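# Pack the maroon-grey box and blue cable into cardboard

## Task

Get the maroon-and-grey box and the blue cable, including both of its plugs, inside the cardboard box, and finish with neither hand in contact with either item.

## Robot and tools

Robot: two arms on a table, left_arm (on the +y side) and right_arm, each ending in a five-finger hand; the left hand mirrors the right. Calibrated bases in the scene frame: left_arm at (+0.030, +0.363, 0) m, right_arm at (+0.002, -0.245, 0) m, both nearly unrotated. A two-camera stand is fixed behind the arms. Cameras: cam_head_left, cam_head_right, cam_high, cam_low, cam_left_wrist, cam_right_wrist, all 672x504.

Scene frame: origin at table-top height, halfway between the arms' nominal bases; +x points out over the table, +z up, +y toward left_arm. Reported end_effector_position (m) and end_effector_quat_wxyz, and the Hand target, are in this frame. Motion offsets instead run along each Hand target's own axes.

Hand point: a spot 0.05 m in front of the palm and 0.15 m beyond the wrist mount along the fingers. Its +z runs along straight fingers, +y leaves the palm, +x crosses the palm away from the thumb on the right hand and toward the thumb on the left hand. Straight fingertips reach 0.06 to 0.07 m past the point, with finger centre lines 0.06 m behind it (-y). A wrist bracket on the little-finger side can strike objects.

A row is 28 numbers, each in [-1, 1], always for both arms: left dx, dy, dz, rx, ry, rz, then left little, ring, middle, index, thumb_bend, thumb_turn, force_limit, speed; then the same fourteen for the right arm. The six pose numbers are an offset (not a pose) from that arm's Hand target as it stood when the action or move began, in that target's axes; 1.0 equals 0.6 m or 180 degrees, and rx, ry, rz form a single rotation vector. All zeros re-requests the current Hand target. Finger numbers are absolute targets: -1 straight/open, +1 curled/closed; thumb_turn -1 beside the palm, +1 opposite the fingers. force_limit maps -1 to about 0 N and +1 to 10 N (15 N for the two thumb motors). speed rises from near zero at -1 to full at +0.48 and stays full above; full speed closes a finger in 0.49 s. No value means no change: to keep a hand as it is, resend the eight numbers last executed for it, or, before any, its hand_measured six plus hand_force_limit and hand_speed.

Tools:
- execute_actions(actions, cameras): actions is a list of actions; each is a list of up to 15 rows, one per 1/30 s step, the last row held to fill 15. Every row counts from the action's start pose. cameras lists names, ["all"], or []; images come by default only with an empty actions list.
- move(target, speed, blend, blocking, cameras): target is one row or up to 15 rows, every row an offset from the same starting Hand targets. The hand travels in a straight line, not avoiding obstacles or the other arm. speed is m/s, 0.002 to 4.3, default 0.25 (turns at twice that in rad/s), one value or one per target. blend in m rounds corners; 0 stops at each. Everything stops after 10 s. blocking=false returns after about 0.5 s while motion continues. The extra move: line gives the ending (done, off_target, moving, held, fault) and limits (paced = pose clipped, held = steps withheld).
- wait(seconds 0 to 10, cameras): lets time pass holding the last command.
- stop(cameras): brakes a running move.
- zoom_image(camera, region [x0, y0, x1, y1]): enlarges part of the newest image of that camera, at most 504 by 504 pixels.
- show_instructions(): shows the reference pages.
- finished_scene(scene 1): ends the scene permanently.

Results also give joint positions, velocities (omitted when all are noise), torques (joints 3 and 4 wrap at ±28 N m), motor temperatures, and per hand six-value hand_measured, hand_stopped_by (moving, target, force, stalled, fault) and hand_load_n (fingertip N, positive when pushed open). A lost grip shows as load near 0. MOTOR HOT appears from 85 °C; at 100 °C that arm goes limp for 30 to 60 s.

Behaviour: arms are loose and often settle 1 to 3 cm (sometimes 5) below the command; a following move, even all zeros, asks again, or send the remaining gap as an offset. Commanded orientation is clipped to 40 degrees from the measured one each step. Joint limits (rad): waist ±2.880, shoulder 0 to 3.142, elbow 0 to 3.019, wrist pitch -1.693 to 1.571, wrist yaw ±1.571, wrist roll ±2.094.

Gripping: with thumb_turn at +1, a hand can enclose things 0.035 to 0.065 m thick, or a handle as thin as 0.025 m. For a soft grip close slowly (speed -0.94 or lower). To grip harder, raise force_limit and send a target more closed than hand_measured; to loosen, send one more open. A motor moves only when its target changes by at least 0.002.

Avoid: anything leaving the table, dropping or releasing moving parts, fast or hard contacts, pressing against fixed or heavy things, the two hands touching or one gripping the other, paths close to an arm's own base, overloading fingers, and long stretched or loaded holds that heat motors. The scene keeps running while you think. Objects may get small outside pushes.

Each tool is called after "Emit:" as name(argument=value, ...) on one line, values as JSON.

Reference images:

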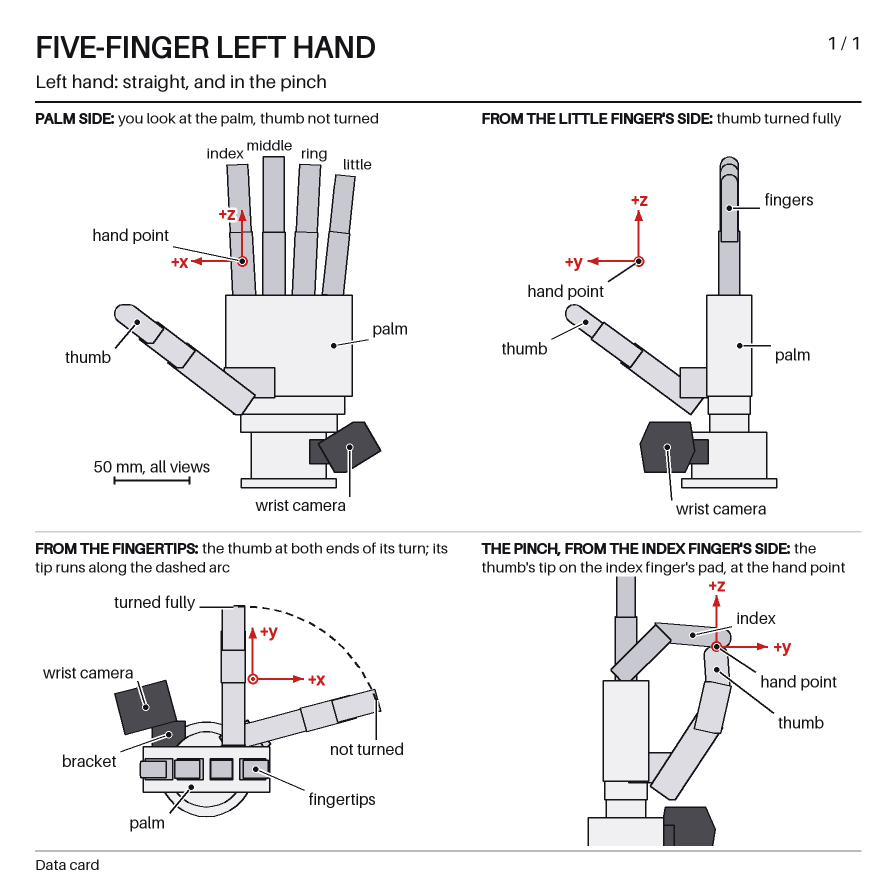

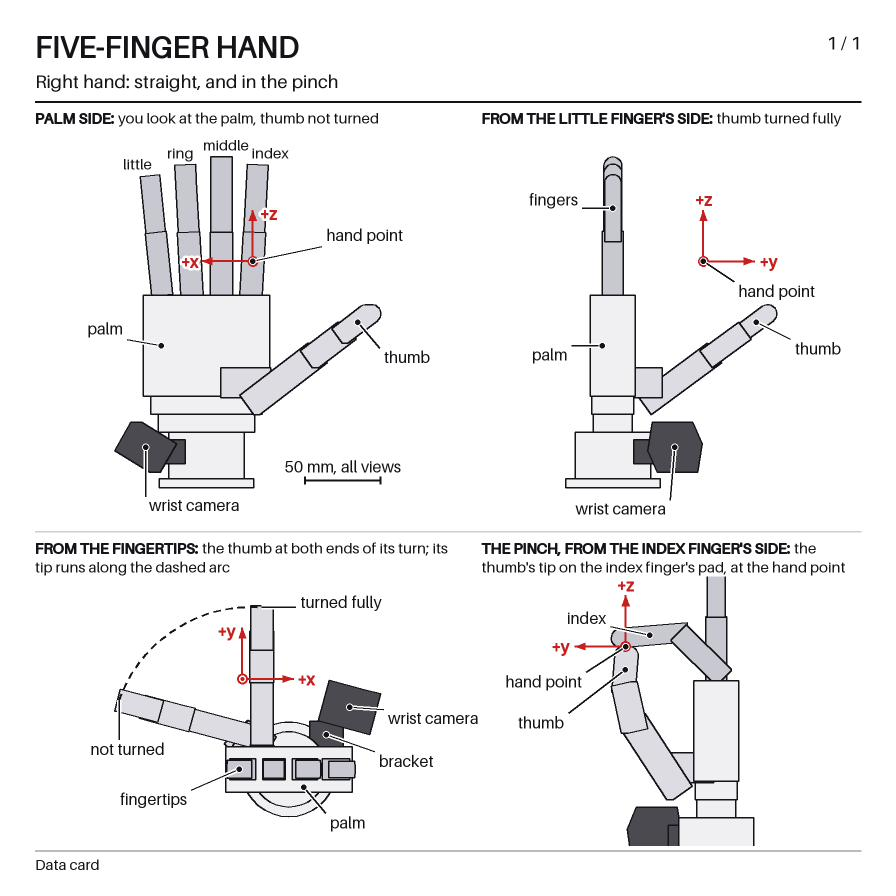

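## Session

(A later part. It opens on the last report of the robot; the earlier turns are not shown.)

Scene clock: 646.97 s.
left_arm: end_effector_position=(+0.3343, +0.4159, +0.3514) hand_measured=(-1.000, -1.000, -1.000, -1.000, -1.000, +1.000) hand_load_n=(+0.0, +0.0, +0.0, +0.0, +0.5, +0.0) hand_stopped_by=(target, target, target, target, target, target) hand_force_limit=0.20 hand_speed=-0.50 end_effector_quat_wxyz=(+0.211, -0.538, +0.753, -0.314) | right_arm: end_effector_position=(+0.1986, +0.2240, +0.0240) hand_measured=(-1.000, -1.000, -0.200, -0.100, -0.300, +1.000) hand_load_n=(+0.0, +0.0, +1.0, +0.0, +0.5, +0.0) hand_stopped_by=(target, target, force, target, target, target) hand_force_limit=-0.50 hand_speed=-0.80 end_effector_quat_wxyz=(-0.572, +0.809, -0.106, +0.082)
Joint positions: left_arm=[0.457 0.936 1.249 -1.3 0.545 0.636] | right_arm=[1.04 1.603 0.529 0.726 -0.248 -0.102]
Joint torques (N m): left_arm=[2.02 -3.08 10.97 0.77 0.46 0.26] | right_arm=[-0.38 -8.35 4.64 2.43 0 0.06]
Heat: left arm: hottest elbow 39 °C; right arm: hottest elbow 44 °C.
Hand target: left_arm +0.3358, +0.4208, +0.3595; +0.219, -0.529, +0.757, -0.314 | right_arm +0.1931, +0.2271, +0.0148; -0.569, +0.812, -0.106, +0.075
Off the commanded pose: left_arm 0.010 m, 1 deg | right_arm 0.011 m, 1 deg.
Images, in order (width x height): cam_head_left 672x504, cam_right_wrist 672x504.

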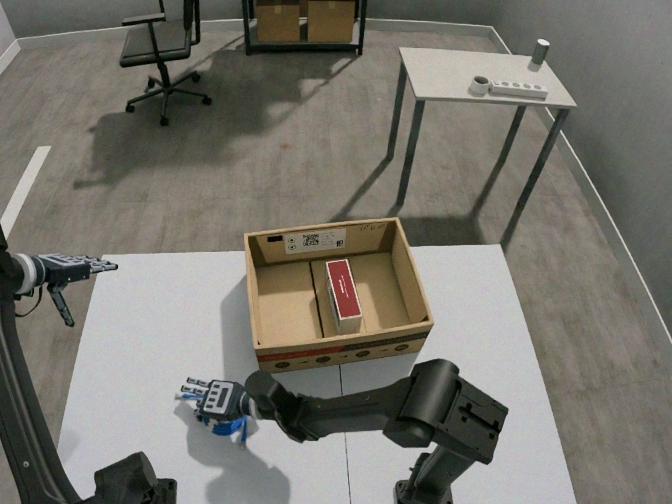

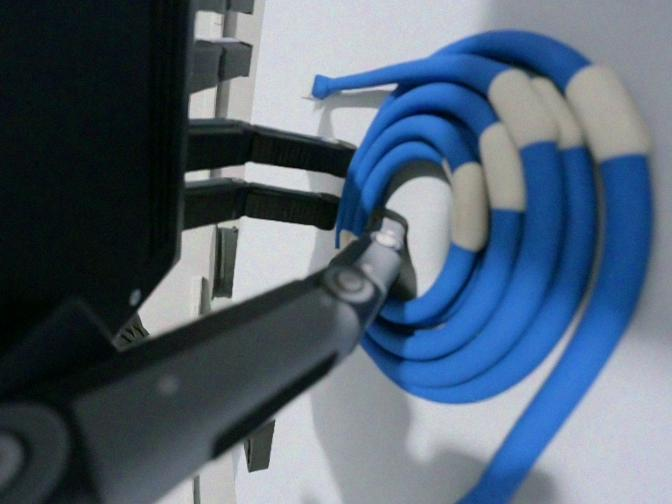

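Emit:
execute_actions(actions=[[[0,0,0,0,0,0,-1,-1,-1,-1,-1,1,0.2,-0.5,0,0,0,0,0,0,-1,-1,0.2,0.2,-0.3,1,-0.4,-0.8]],[[0,0,0,0,0,0,-1,-1,-1,-1,-1,1,0.2,-0.5,0,0,0,0,0,0,-1,-1,0.2,0.2,-0.3,1,-0.4,-0.8]]], cameras=["cam_right_wrist","cam_head_left"])

Emit:
zoom_image(camera="cam_right_wrist", region=[280, 100, 500, 330])

Scene clock: 659.50 s.
left_arm: end_effector_position=(+0.3343, +0.4159, +0.3514) hand_measured=(-1.000, -1.000, -1.000, -1.000, -1.000, +1.000) hand_load_n=(+0.0, +0.0, +0.0, +0.0, +0.0, +0.0) hand_stopped_by=(target, target, target, target, target, target) hand_force_limit=0.20 hand_speed=-0.50 end_effector_quat_wxyz=(+0.211, -0.538, +0.753, -0.314) | right_arm: end_effector_position=(+0.1983, +0.2254, +0.0258) hand_measured=(-1.000, -1.000, -0.036, +0.064, -0.300, +1.000) hand_load_n=(+0.0, +0.0, +3.5, +3.0, +2.5, +0.5) hand_stopped_by=(target, target, force, force, target, target) hand_force_limit=-0.40 hand_speed=-0.80 end_effector_quat_wxyz=(-0.575, +0.807, -0.106, +0.082)
Joint positions: left_arm=[0.457 0.936 1.249 -1.3 0.545 0.636] | right_arm=[1.042 1.603 0.529 0.734 -0.248 -0.099]
Joint torques (N m): left_arm=[1.49 -2.67 10.88 0.57 0.53 0.22] | right_arm=[-0.38 -8.47 4.57 2.17 0 0.04]
Heat: left arm: hottest elbow 39 °C; right arm: hottest elbow 43 °C.
Hand target: left_arm +0.3358, +0.4208, +0.3595; +0.219, -0.529, +0.757, -0.314 | right_arm +0.1931, +0.2271, +0.0148; -0.569, +0.812, -0.106, +0.075
Off the commanded pose: left_arm 0.010 m, 1 deg | right_arm 0.012 m, 1 deg.
Images, in order (width x height): cam_head_left 672x504, cam_right_wrist 672x504.

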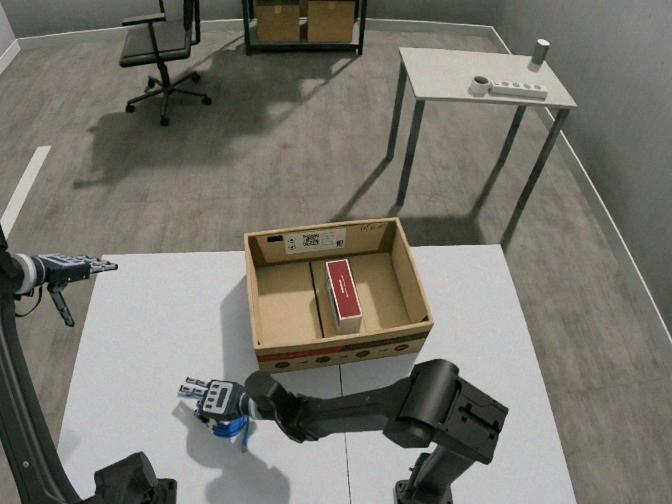

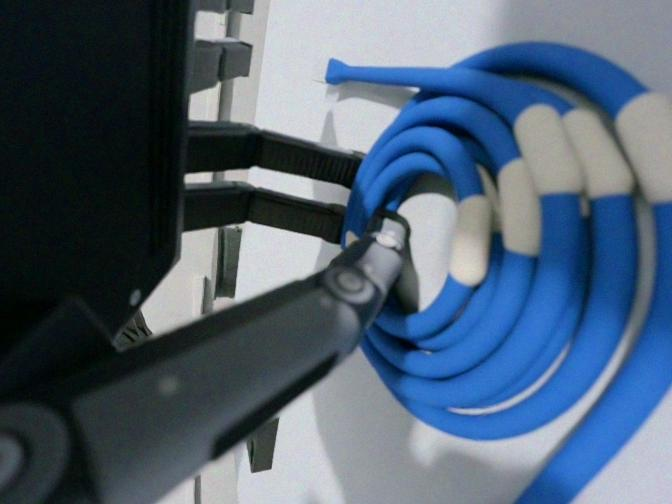

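Scaled by 2.191 from the camera's 672x504 image, which has a finer 960x720 frame.

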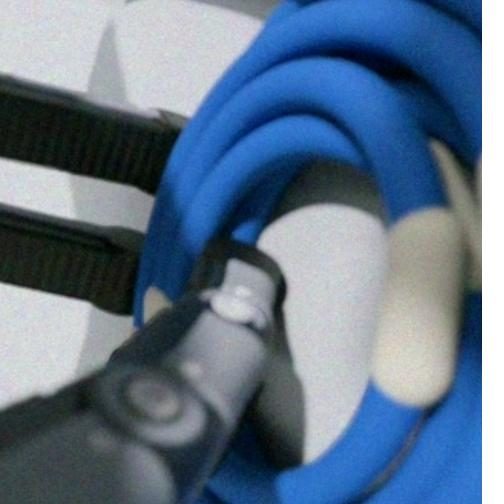

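Emit:
execute_actions(actions=[[[0,0,0,0,0,0,-1,-1,-1,-1,-1,1,0.2,-0.5,0,0,0,0,0,0,-1,-1,0.2,0.2,0.3,1,-0.2,-0.85]],[[0,0,0,0,0,0,-1,-1,-1,-1,-1,1,0.2,-0.5,0,0,0,0,0,0,-1,-1,0.2,0.2,0.3,1,-0.2,-0.85]],[[0,0,0,0,0,0,-1,-1,-1,-1,-1,1,0.2,-0.5,0,0,0,0,0,0,-1,-1,0.25,0.25,0.3,1,-0.1,-0.85]],[[0,0,0,0,0,0,-1,-1,-1,-1,-1,1,0.2,-0.5,0,0,0,0,0,0,-1,-1,0.25,0.25,0.3,1,-0.1,-0.85]]], cameras=["cam_right_wrist","cam_head_left"])

Emit:
zoom_image(camera="cam_right_wrist", region=[280, 100, 500, 330])

Scene clock: 665.63 s.
left_arm: end_effector_position=(+0.3343, +0.4159, +0.3514) hand_measured=(-1.000, -1.000, -1.000, -1.000, -1.000, +1.000) hand_load_n=(+0.0, +0.0, +0.0, +0.0, +0.0, +0.0) hand_stopped_by=(target, target, target, target, target, target) hand_force_limit=0.20 hand_speed=-0.50 end_effector_quat_wxyz=(+0.211, -0.538, +0.753, -0.314) | right_arm: end_effector_position=(+0.1976, +0.2257, +0.0258) hand_measured=(-1.000, -1.000, +0.016, +0.064, -0.198, +1.000) hand_load_n=(+0.0, +0.0, +6.5, +9.5, +6.0, +1.0) hand_stopped_by=(target, target, force, force, force, target) hand_force_limit=-0.10 hand_speed=-0.85 end_effector_quat_wxyz=(-0.576, +0.807, -0.105, +0.082)
Joint positions: left_arm=[0.457 0.936 1.249 -1.3 0.545 0.636] | right_arm=[1.043 1.603 0.529 0.734 -0.248 -0.099]
Joint torques (N m): left_arm=[2.78 -1.96 11.12 0.68 0.52 0.34] | right_arm=[-0.32 -8.47 4.6 2.17 0 0.04]
Heat: left arm: hottest elbow 39 °C; right arm: hottest elbow 43 °C.
Hand target: left_arm +0.3358, +0.4208, +0.3595; +0.219, -0.529, +0.757, -0.314 | right_arm +0.1931, +0.2271, +0.0148; -0.569, +0.812, -0.106, +0.075
Off the commanded pose: left_arm 0.010 m, 1 deg | right_arm 0.012 m, 1 deg.
Images, in order (width x height): cam_head_left 672x504, cam_right_wrist 672x504.

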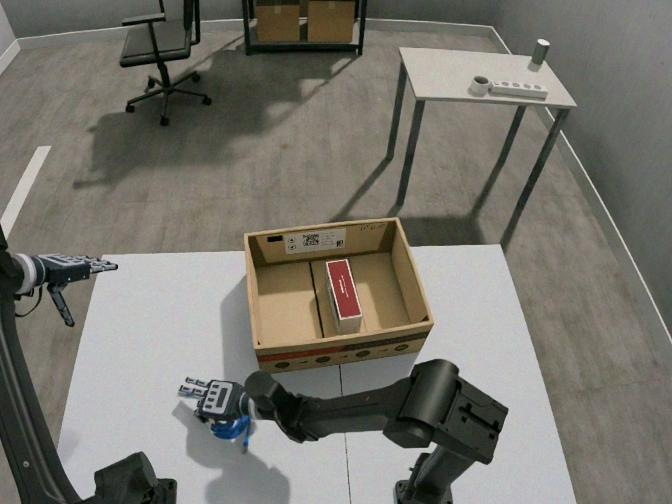

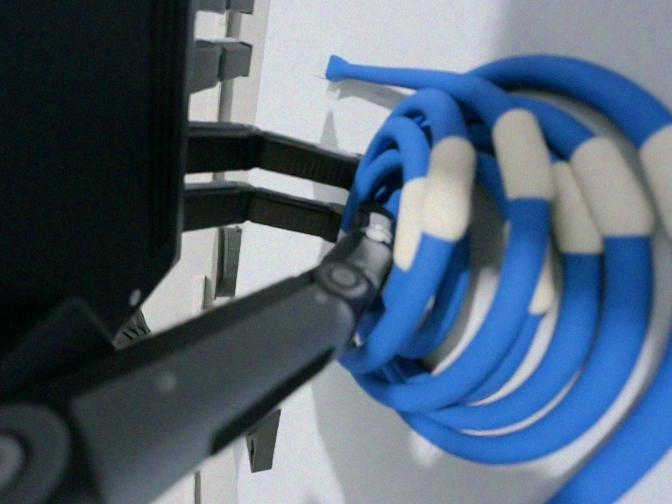

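Scaled by 2.191 from the camera's 672x504 image, which has a finer 960x720 frame.

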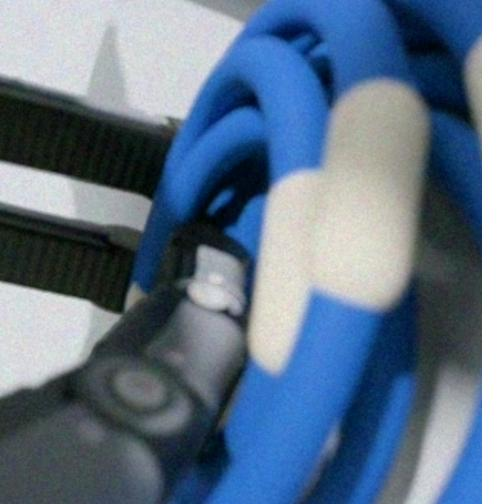

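Emit:
move(target=[0,0,0,0,0,0,-1,-1,-1,-1,-1,1,0.2,-0.5,0,-0.11,-0.04,0,0,0,-1,-1,0.25,0.25,0.3,1,-0.1,-0.85], cameras=["cam_right_wrist","cam_head_left","cam_high","cam_low"], speed=0.06)

Emit:
zoom_image(camera="cam_head_left", region=[150, 330, 290, 470])

Scene clock: 670.60 s.
left_arm: end_effector_position=(+0.3343, +0.4159, +0.3514) hand_measured=(-1.000, -1.000, -1.000, -1.000, -1.000, +1.000) hand_load_n=(+0.0, +0.0, +0.0, +0.0, +0.0, +0.0) hand_stopped_by=(target, target, target, target, target, target) hand_force_limit=0.20 hand_speed=-0.50 end_effector_quat_wxyz=(+0.211, -0.538, +0.753, -0.314) | right_arm: end_effector_position=(+0.1889, +0.2065, +0.0565) hand_measured=(-1.000, -1.000, +0.016, +0.064, -0.198, +1.000) hand_load_n=(+0.0, -0.5, +5.0, +9.0, +6.5, +2.0) hand_stopped_by=(target, target, force, force, force, target) hand_force_limit=-0.10 hand_speed=-0.85 end_effector_quat_wxyz=(-0.546, +0.827, -0.115, +0.071)
Joint positions: left_arm=[0.457 0.936 1.249 -1.3 0.545 0.636] | right_arm=[1.039 1.425 0.535 0.473 -0.248 -0.099]
Joint torques (N m): left_arm=[2.49 -1.96 11.12 0.94 0.55 0.31] | right_arm=[-0.21 -10.75 8.61 1.76 -0.03 0.05]
Heat: left arm: hottest elbow 39 °C; right arm: hottest elbow 43 °C.
Hand target: left_arm +0.3358, +0.4208, +0.3595; +0.219, -0.529, +0.757, -0.314 | right_arm +0.1930, +0.2272, +0.0850; -0.569, +0.812, -0.106, +0.075
Off the commanded pose: left_arm 0.010 m, 1 deg | right_arm 0.035 m, 3 deg.
move: off_target (right_arm)
Images, in order (width x height): cam_head_left 672x504, cam_high 672x504, cam_low 672x504, cam_right_wrist 672x504.

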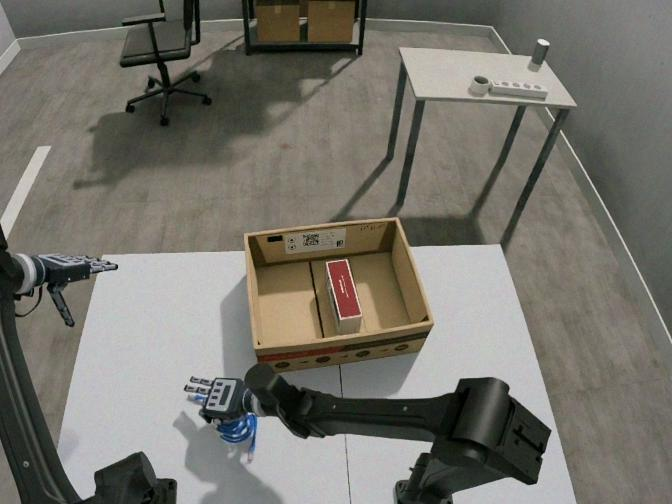

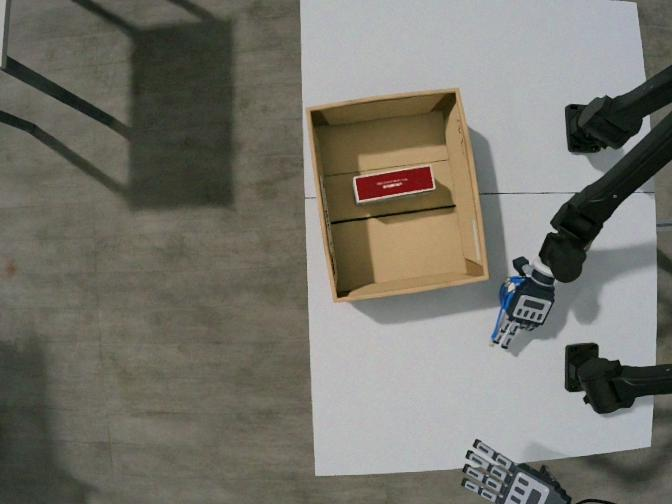

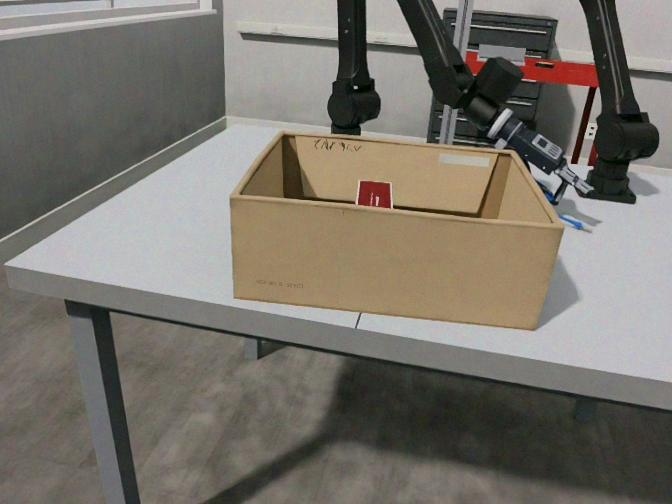

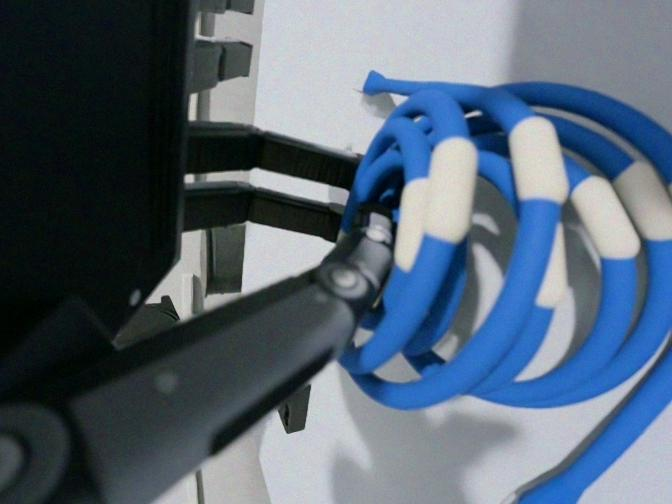

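Scaled by 3.600 from the camera's 672x504 image, which has a finer 960x720 frame.

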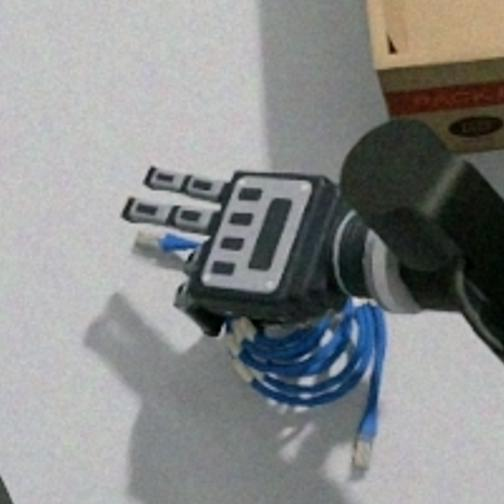

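Emit:
move(target=[0,0,0,0,0,0,-1,-1,-1,-1,-1,1,0.2,-0.5,0,-0.157,-0.057,0,0,0,-1,-1,0.25,0.25,0.3,1,-0.1,-0.85], cameras=["cam_right_wrist","cam_head_left","cam_high","cam_low"], speed=0.08)

Emit:
zoom_image(camera="cam_head_left", region=[150, 330, 290, 470])

Emit:
zoom_image(camera="cam_low", region=[440, 60, 660, 260])

Scene clock: 676.27 s.
left_arm: end_effector_position=(+0.3343, +0.4159, +0.3514) hand_measured=(-1.000, -1.000, -1.000, -1.000, -1.000, +1.000) hand_load_n=(+0.0, +0.0, +0.0, +0.0, +0.0, +0.0) hand_stopped_by=(target, target, target, target, target, target) hand_force_limit=0.20 hand_speed=-0.50 end_effector_quat_wxyz=(+0.211, -0.538, +0.753, -0.314) | right_arm: end_effector_position=(+0.1903, +0.2087, +0.1488) hand_measured=(-1.000, -1.000, +0.016, +0.064, -0.198, +1.000) hand_load_n=(+0.0, +0.0, +4.5, +9.0, +6.5, +1.5) hand_stopped_by=(target, target, force, force, force, target) hand_force_limit=-0.10 hand_speed=-0.85 end_effector_quat_wxyz=(-0.543, +0.829, -0.116, +0.070)
Joint positions: left_arm=[0.457 0.936 1.249 -1.3 0.545 0.636] | right_arm=[1.039 1.208 0.667 0.116 -0.248 -0.101]
Joint torques (N m): left_arm=[2.9 -1.85 11.28 0.68 0.61 0.25] | right_arm=[-0.32 -9.41 10.92 1.8 -0.03 0.05]
Heat: left arm: hottest elbow 39 °C; right arm: hottest elbow 43 °C.
Hand target: left_arm +0.3358, +0.4208, +0.3595; +0.219, -0.529, +0.757, -0.314 | right_arm +0.1930, +0.2272, +0.1852; -0.569, +0.812, -0.106, +0.075
Off the commanded pose: left_arm 0.010 m, 1 deg | right_arm 0.041 m, 4 deg.
move: off_target (right_arm)
Images, in order (width x height): cam_head_left 672x504, cam_high 672x504, cam_low 672x504, cam_right_wrist 672x504.

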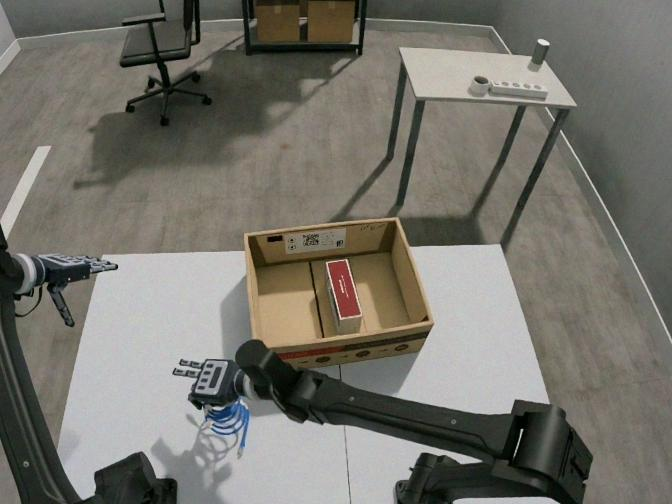

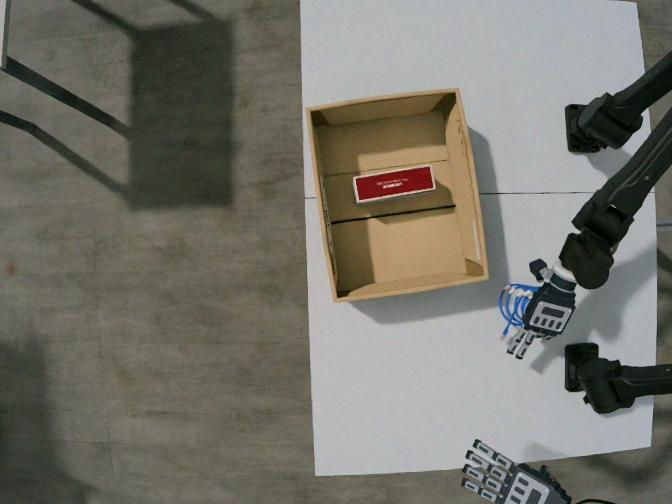

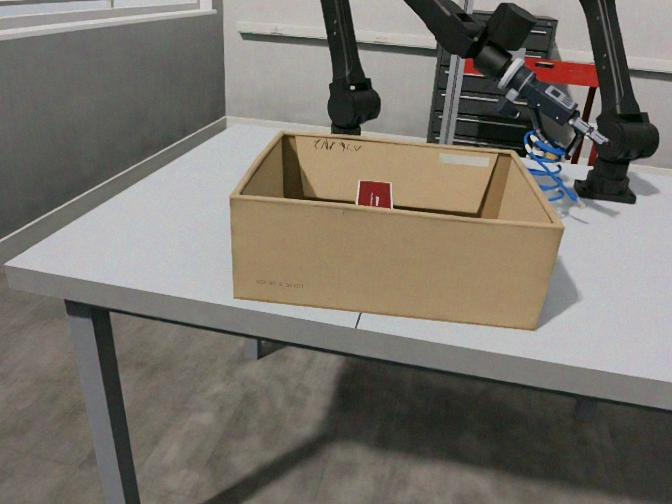

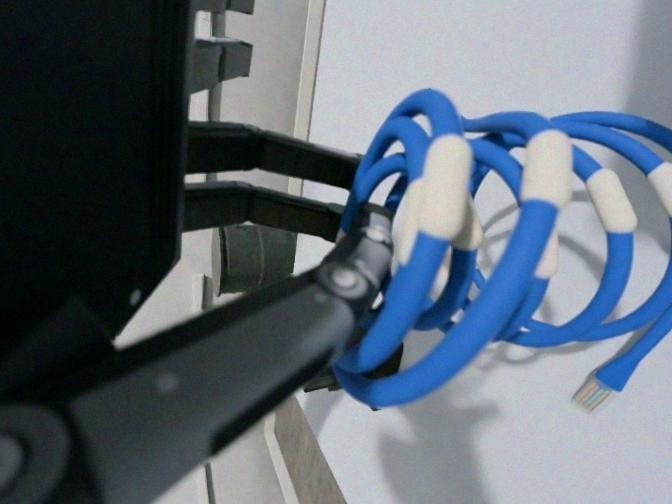

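Scaled by 3.600 from the camera's 672x504 image, which has a finer 960x720 frame.

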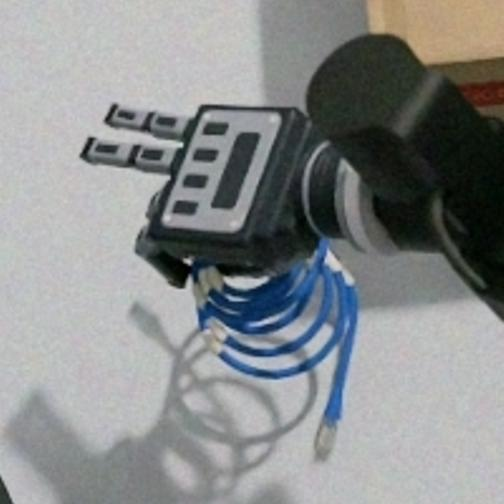

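Scaled by 2.291 from the camera's 672x504 image, which has a finer 960x720 frame.

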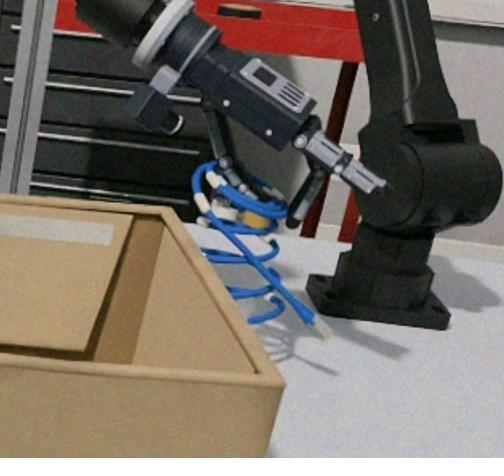

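Emit:
move(target=[0,0,0,0,0,0,-1,-1,-1,-1,-1,1,0.2,-0.5,0,-0.282,-0.1026,0,0,0,-1,-1,0.25,0.25,0.3,1,-0.1,-0.85], cameras=["cam_head_left","cam_low"], speed=0.12)

Emit:
zoom_image(camera="cam_low", region=[440, 20, 660, 260])

Scene clock: 696.60 s.
left_arm: end_effector_position=(+0.3343, +0.4159, +0.3514) hand_measured=(-1.000, -1.000, -1.000, -1.000, -1.000, +1.000) hand_load_n=(+0.0, +0.0, +0.0, +0.0, +0.0, +0.0) hand_stopped_by=(target, target, target, target, target, target) hand_force_limit=0.20 hand_speed=-0.50 end_effector_quat_wxyz=(+0.211, -0.538, +0.753, -0.314) | right_arm: end_effector_position=(+0.1959, +0.2181, +0.3233) hand_measured=(-1.000, -1.000, +0.016, +0.064, -0.198, +1.000) hand_load_n=(+0.0, +0.0, +4.5, +9.0, +6.0, +1.5) hand_stopped_by=(target, target, force, force, force, target) hand_force_limit=-0.10 hand_speed=-0.85 end_effector_quat_wxyz=(-0.542, +0.829, -0.116, +0.070)
Joint positions: left_arm=[0.457 0.936 1.249 -1.3 0.545 0.636] | right_arm=[1.039 1.093 1.064 -0.4 -0.248 -0.101]
Joint torques (N m): left_arm=[2.08 -2.61 11.03 0.61 0.51 0.33] | right_arm=[-0.38 -8.88 12.44 1.81 -0.02 0.04]
Heat: left arm: hottest elbow 39 °C; right arm: hottest elbow 48 °C.
Hand target: left_arm +0.3358, +0.4208, +0.3595; +0.219, -0.529, +0.757, -0.314 | right_arm +0.1928, +0.2273, +0.3653; -0.569, +0.812, -0.106, +0.075
Off the commanded pose: left_arm 0.010 m, 1 deg | right_arm 0.043 m, 4 deg.
move: off_target (right_arm)
Images, in order (width x height): cam_head_left 672x504, cam_low 672x504.

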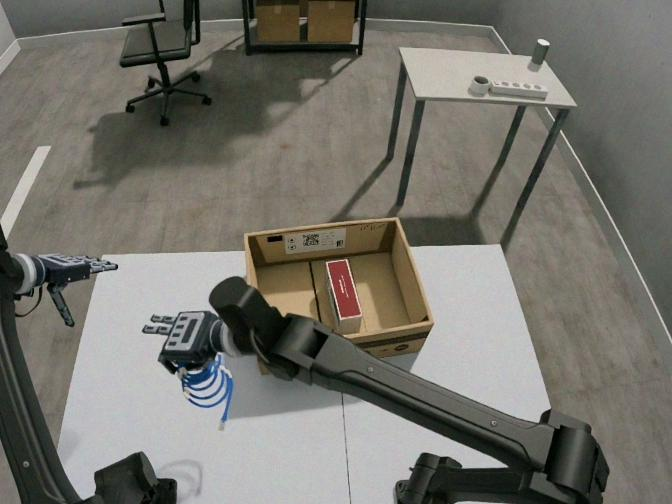

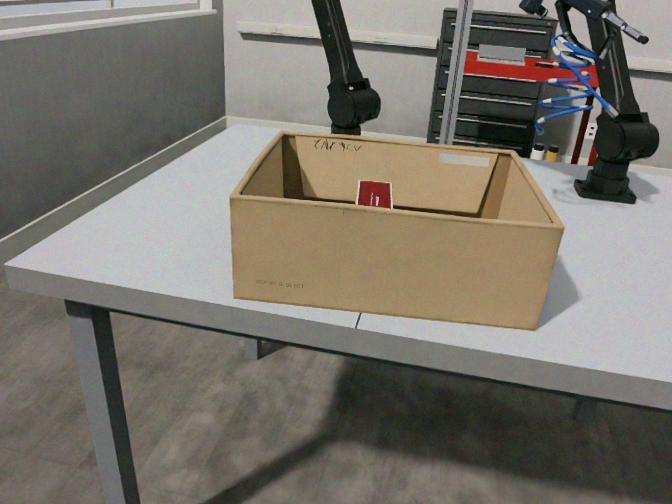

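Scaled by 2.100 from the camera's 672x504 image, which has a finer 960x720 frame.

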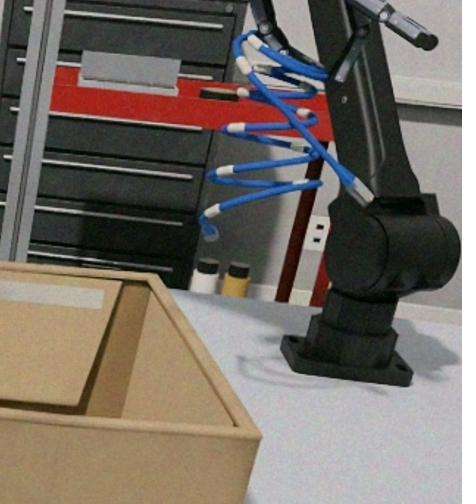

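Emit:
move(target=[[0,0,0,0,0,0,-1,-1,-1,-1,-1,1,0.2,-0.5,0,-0.1097,-0.0399,0,0,0,-1,-1,0.25,0.25,0.3,1,-0.1,-0.85],[0,0,0,0,0,0,-1,-1,-1,-1,-1,1,0.2,-0.5,0.559,-0.0585,-0.2055,-0.19,0.134,0.103,-1,-1,0.25,0.25,0.3,1,-0.1,-0.85]], cameras=["all"], speed=0.14)

Scene clock: 707.23 s.
left_arm: end_effector_position=(+0.3343, +0.4159, +0.3514) hand_measured=(-1.000, -1.000, -1.000, -1.000, -1.000, +1.000) hand_load_n=(+0.0, +0.0, +0.0, +0.0, +0.0, +0.0) hand_stopped_by=(target, target, target, target, target, target) hand_force_limit=0.20 hand_speed=-0.50 end_effector_quat_wxyz=(+0.211, -0.538, +0.753, -0.314) | right_arm: end_effector_position=(+0.4850, +0.0382, +0.4267) hand_measured=(-1.000, -1.000, +0.016, +0.064, -0.198, +1.000) hand_load_n=(+0.0, +0.0, +4.5, +9.5, +6.0, +1.5) hand_stopped_by=(target, target, force, force, force, target) hand_force_limit=-0.10 hand_speed=-0.85 end_effector_quat_wxyz=(-0.268, +0.883, -0.371, +0.104)
Joint positions: left_arm=[0.457 0.936 1.249 -1.3 0.545 0.636] | right_arm=[0.446 1.718 2.238 -1.538 -0.196 -0.278]
Joint torques (N m): left_arm=[1.55 -2.26 11.02 0.87 0.56 0.26] | right_arm=[-1.08 -14.68 10.54 1.09 -0.01 -0.12]
Motor temperatures (°C): left_arm=[34 30 39 28 30 31] | right_arm=[33 29 50 30 31 29]
Heat: left arm: hottest elbow 39 °C; right arm: hottest elbow 50 °C.
Hand target: left_arm +0.3358, +0.4208, +0.3595; +0.219, -0.529, +0.757, -0.314 | right_arm +0.4902, +0.0407, +0.4407; -0.278, +0.882, -0.364, +0.115
Off the commanded pose: left_arm 0.010 m, 1 deg | right_arm 0.015 m, 2 deg.
move: off_target (right_arm)

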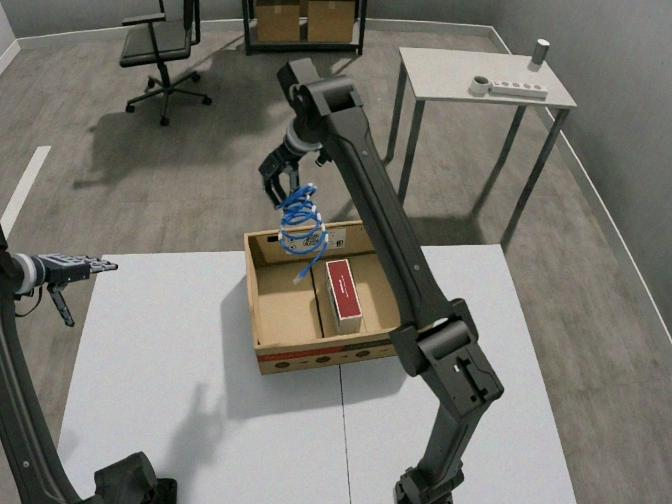

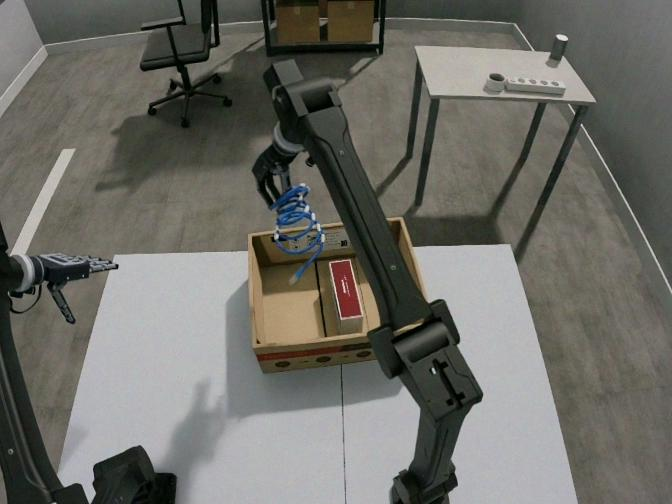

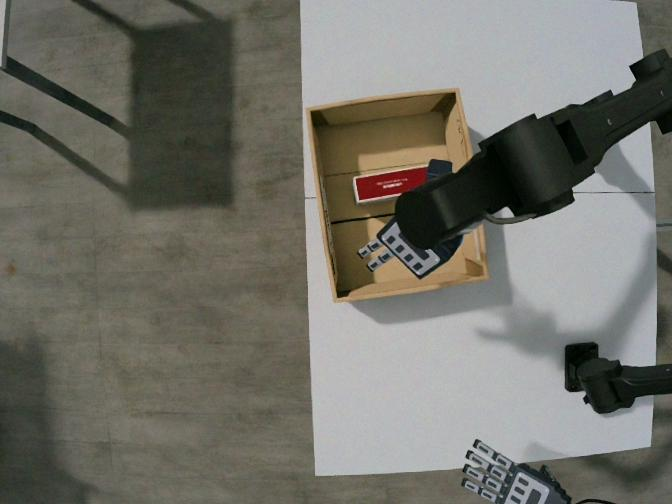

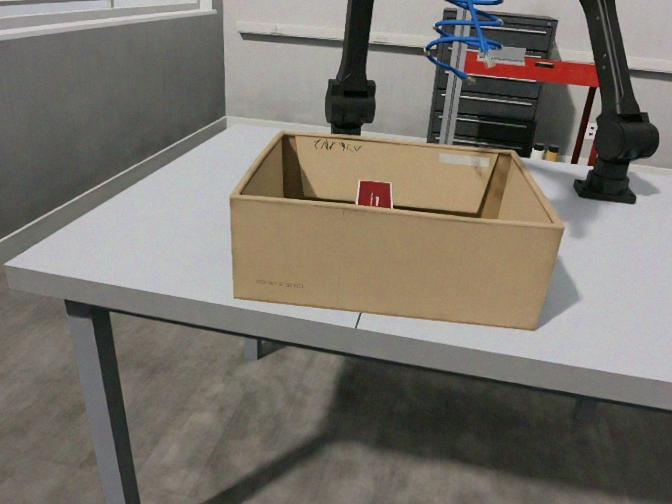

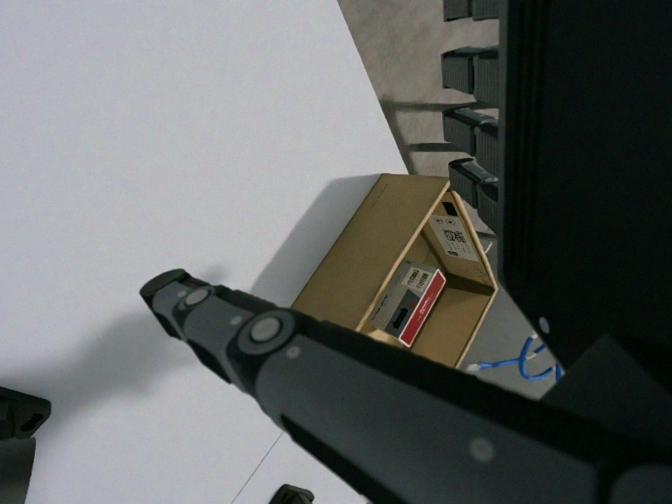

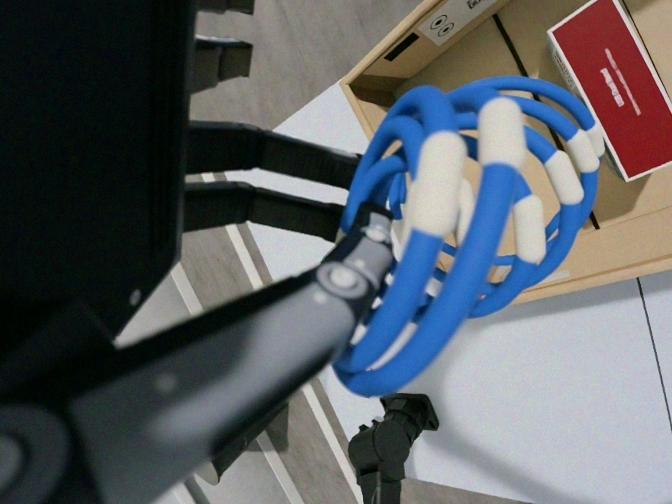

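Emit:
move(target=[0,0,0,0,0,0,-1,-1,-1,-1,-1,1,0.2,-0.5,-0.0118,0.2198,0.3344,0,0,0,-1,-1,0.25,0.25,0.3,1,-0.1,-0.85], cameras=["cam_head_left","cam_head_right","cam_high","cam_low","cam_right_wrist"], speed=0.14)

Scene clock: 720.40 s.
left_arm: end_effector_position=(+0.3343, +0.4159, +0.3514) hand_measured=(-1.000, -1.000, -1.000, -1.000, -1.000, +1.000) hand_load_n=(-0.5, +0.0, +0.0, +0.0, +0.0, +0.0) hand_stopped_by=(target, target, target, target, target, target) hand_force_limit=0.20 hand_speed=-0.50 end_effector_quat_wxyz=(+0.211, -0.538, +0.753, -0.314) | right_arm: end_effector_position=(+0.4859, +0.0443, +0.1868) hand_measured=(-1.000, -1.000, +0.016, +0.064, -0.198, +1.000) hand_load_n=(+0.0, +0.0, +5.0, +9.0, +6.0, +1.0) hand_stopped_by=(target, target, force, force, force, target) hand_force_limit=-0.10 hand_speed=-0.85 end_effector_quat_wxyz=(-0.261, +0.886, -0.368, +0.102)
Joint positions: left_arm=[0.457 0.936 1.249 -1.3 0.545 0.636] | right_arm=[0.459 1.614 1.457 -0.874 -0.187 -0.278]
Joint torques (N m): left_arm=[1.9 -2.49 11.07 0.55 0.55 0.29] | right_arm=[0.15 -16.56 7.99 2.13 0.01 0]
Heat: left arm: hottest elbow 39 °C; right arm: hottest elbow 50 °C.
Hand target: left_arm +0.3358, +0.4208, +0.3595; +0.219, -0.529, +0.757, -0.314 | right_arm +0.4902, +0.0507, +0.2007; -0.278, +0.882, -0.364, +0.115
Off the commanded pose: left_arm 0.010 m, 1 deg | right_arm 0.016 m, 3 deg.
move: off_target (right_arm)
Images, in order (width x height): cam_head_left 672x504, cam_head_right 672x504, cam_high 672x504, cam_low 672x504, cam_right_wrist 672x504.

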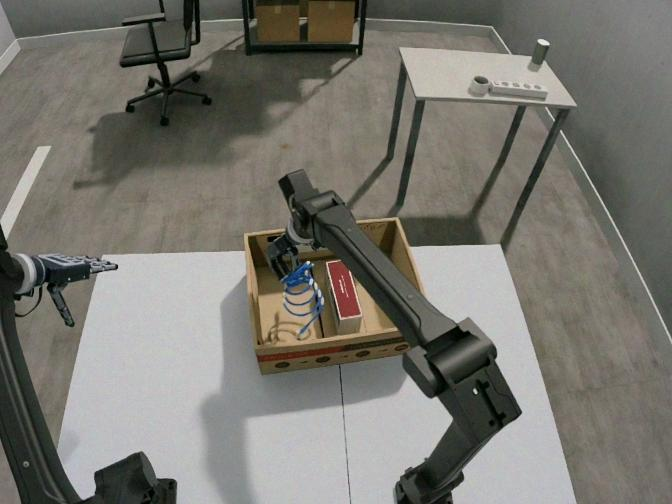

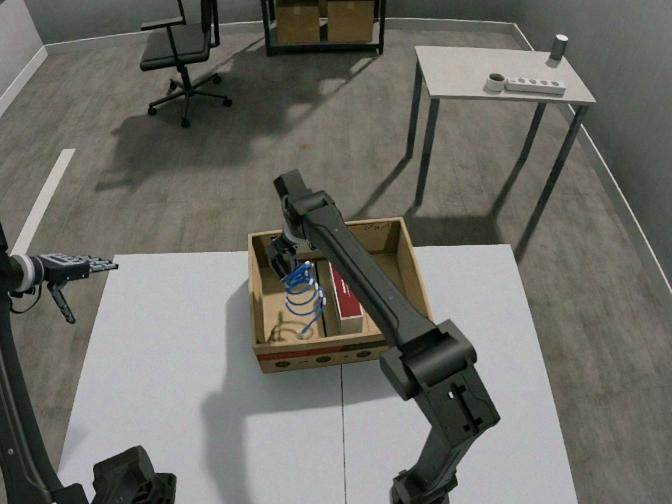

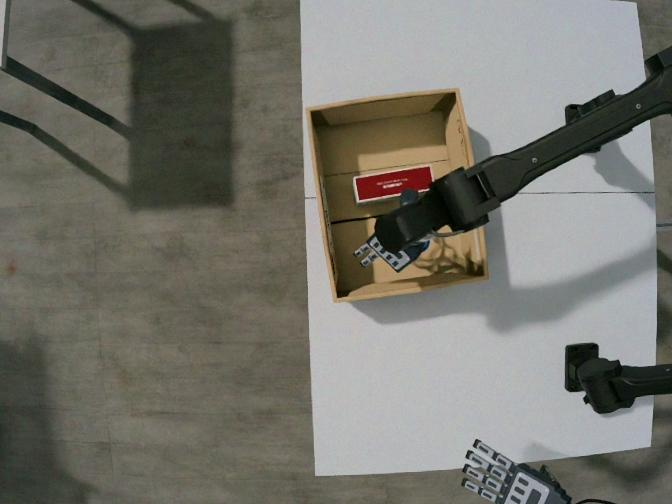

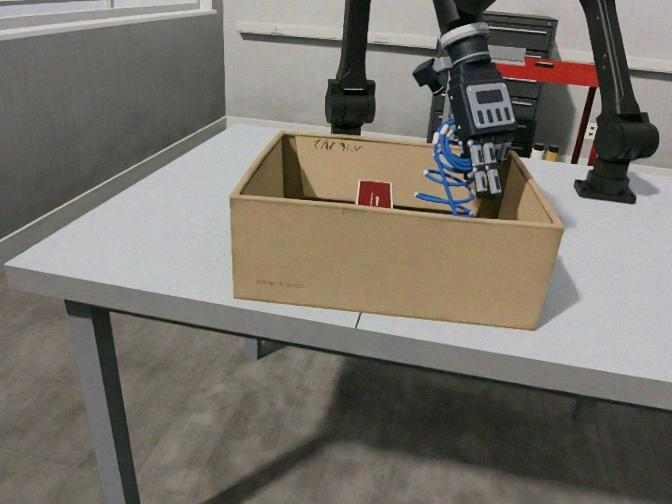

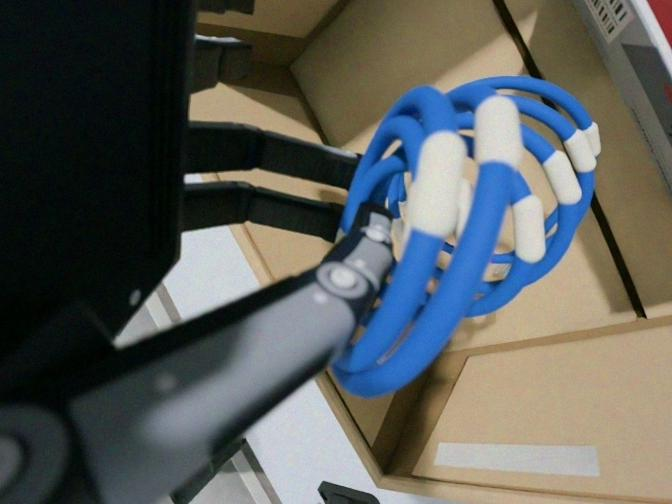

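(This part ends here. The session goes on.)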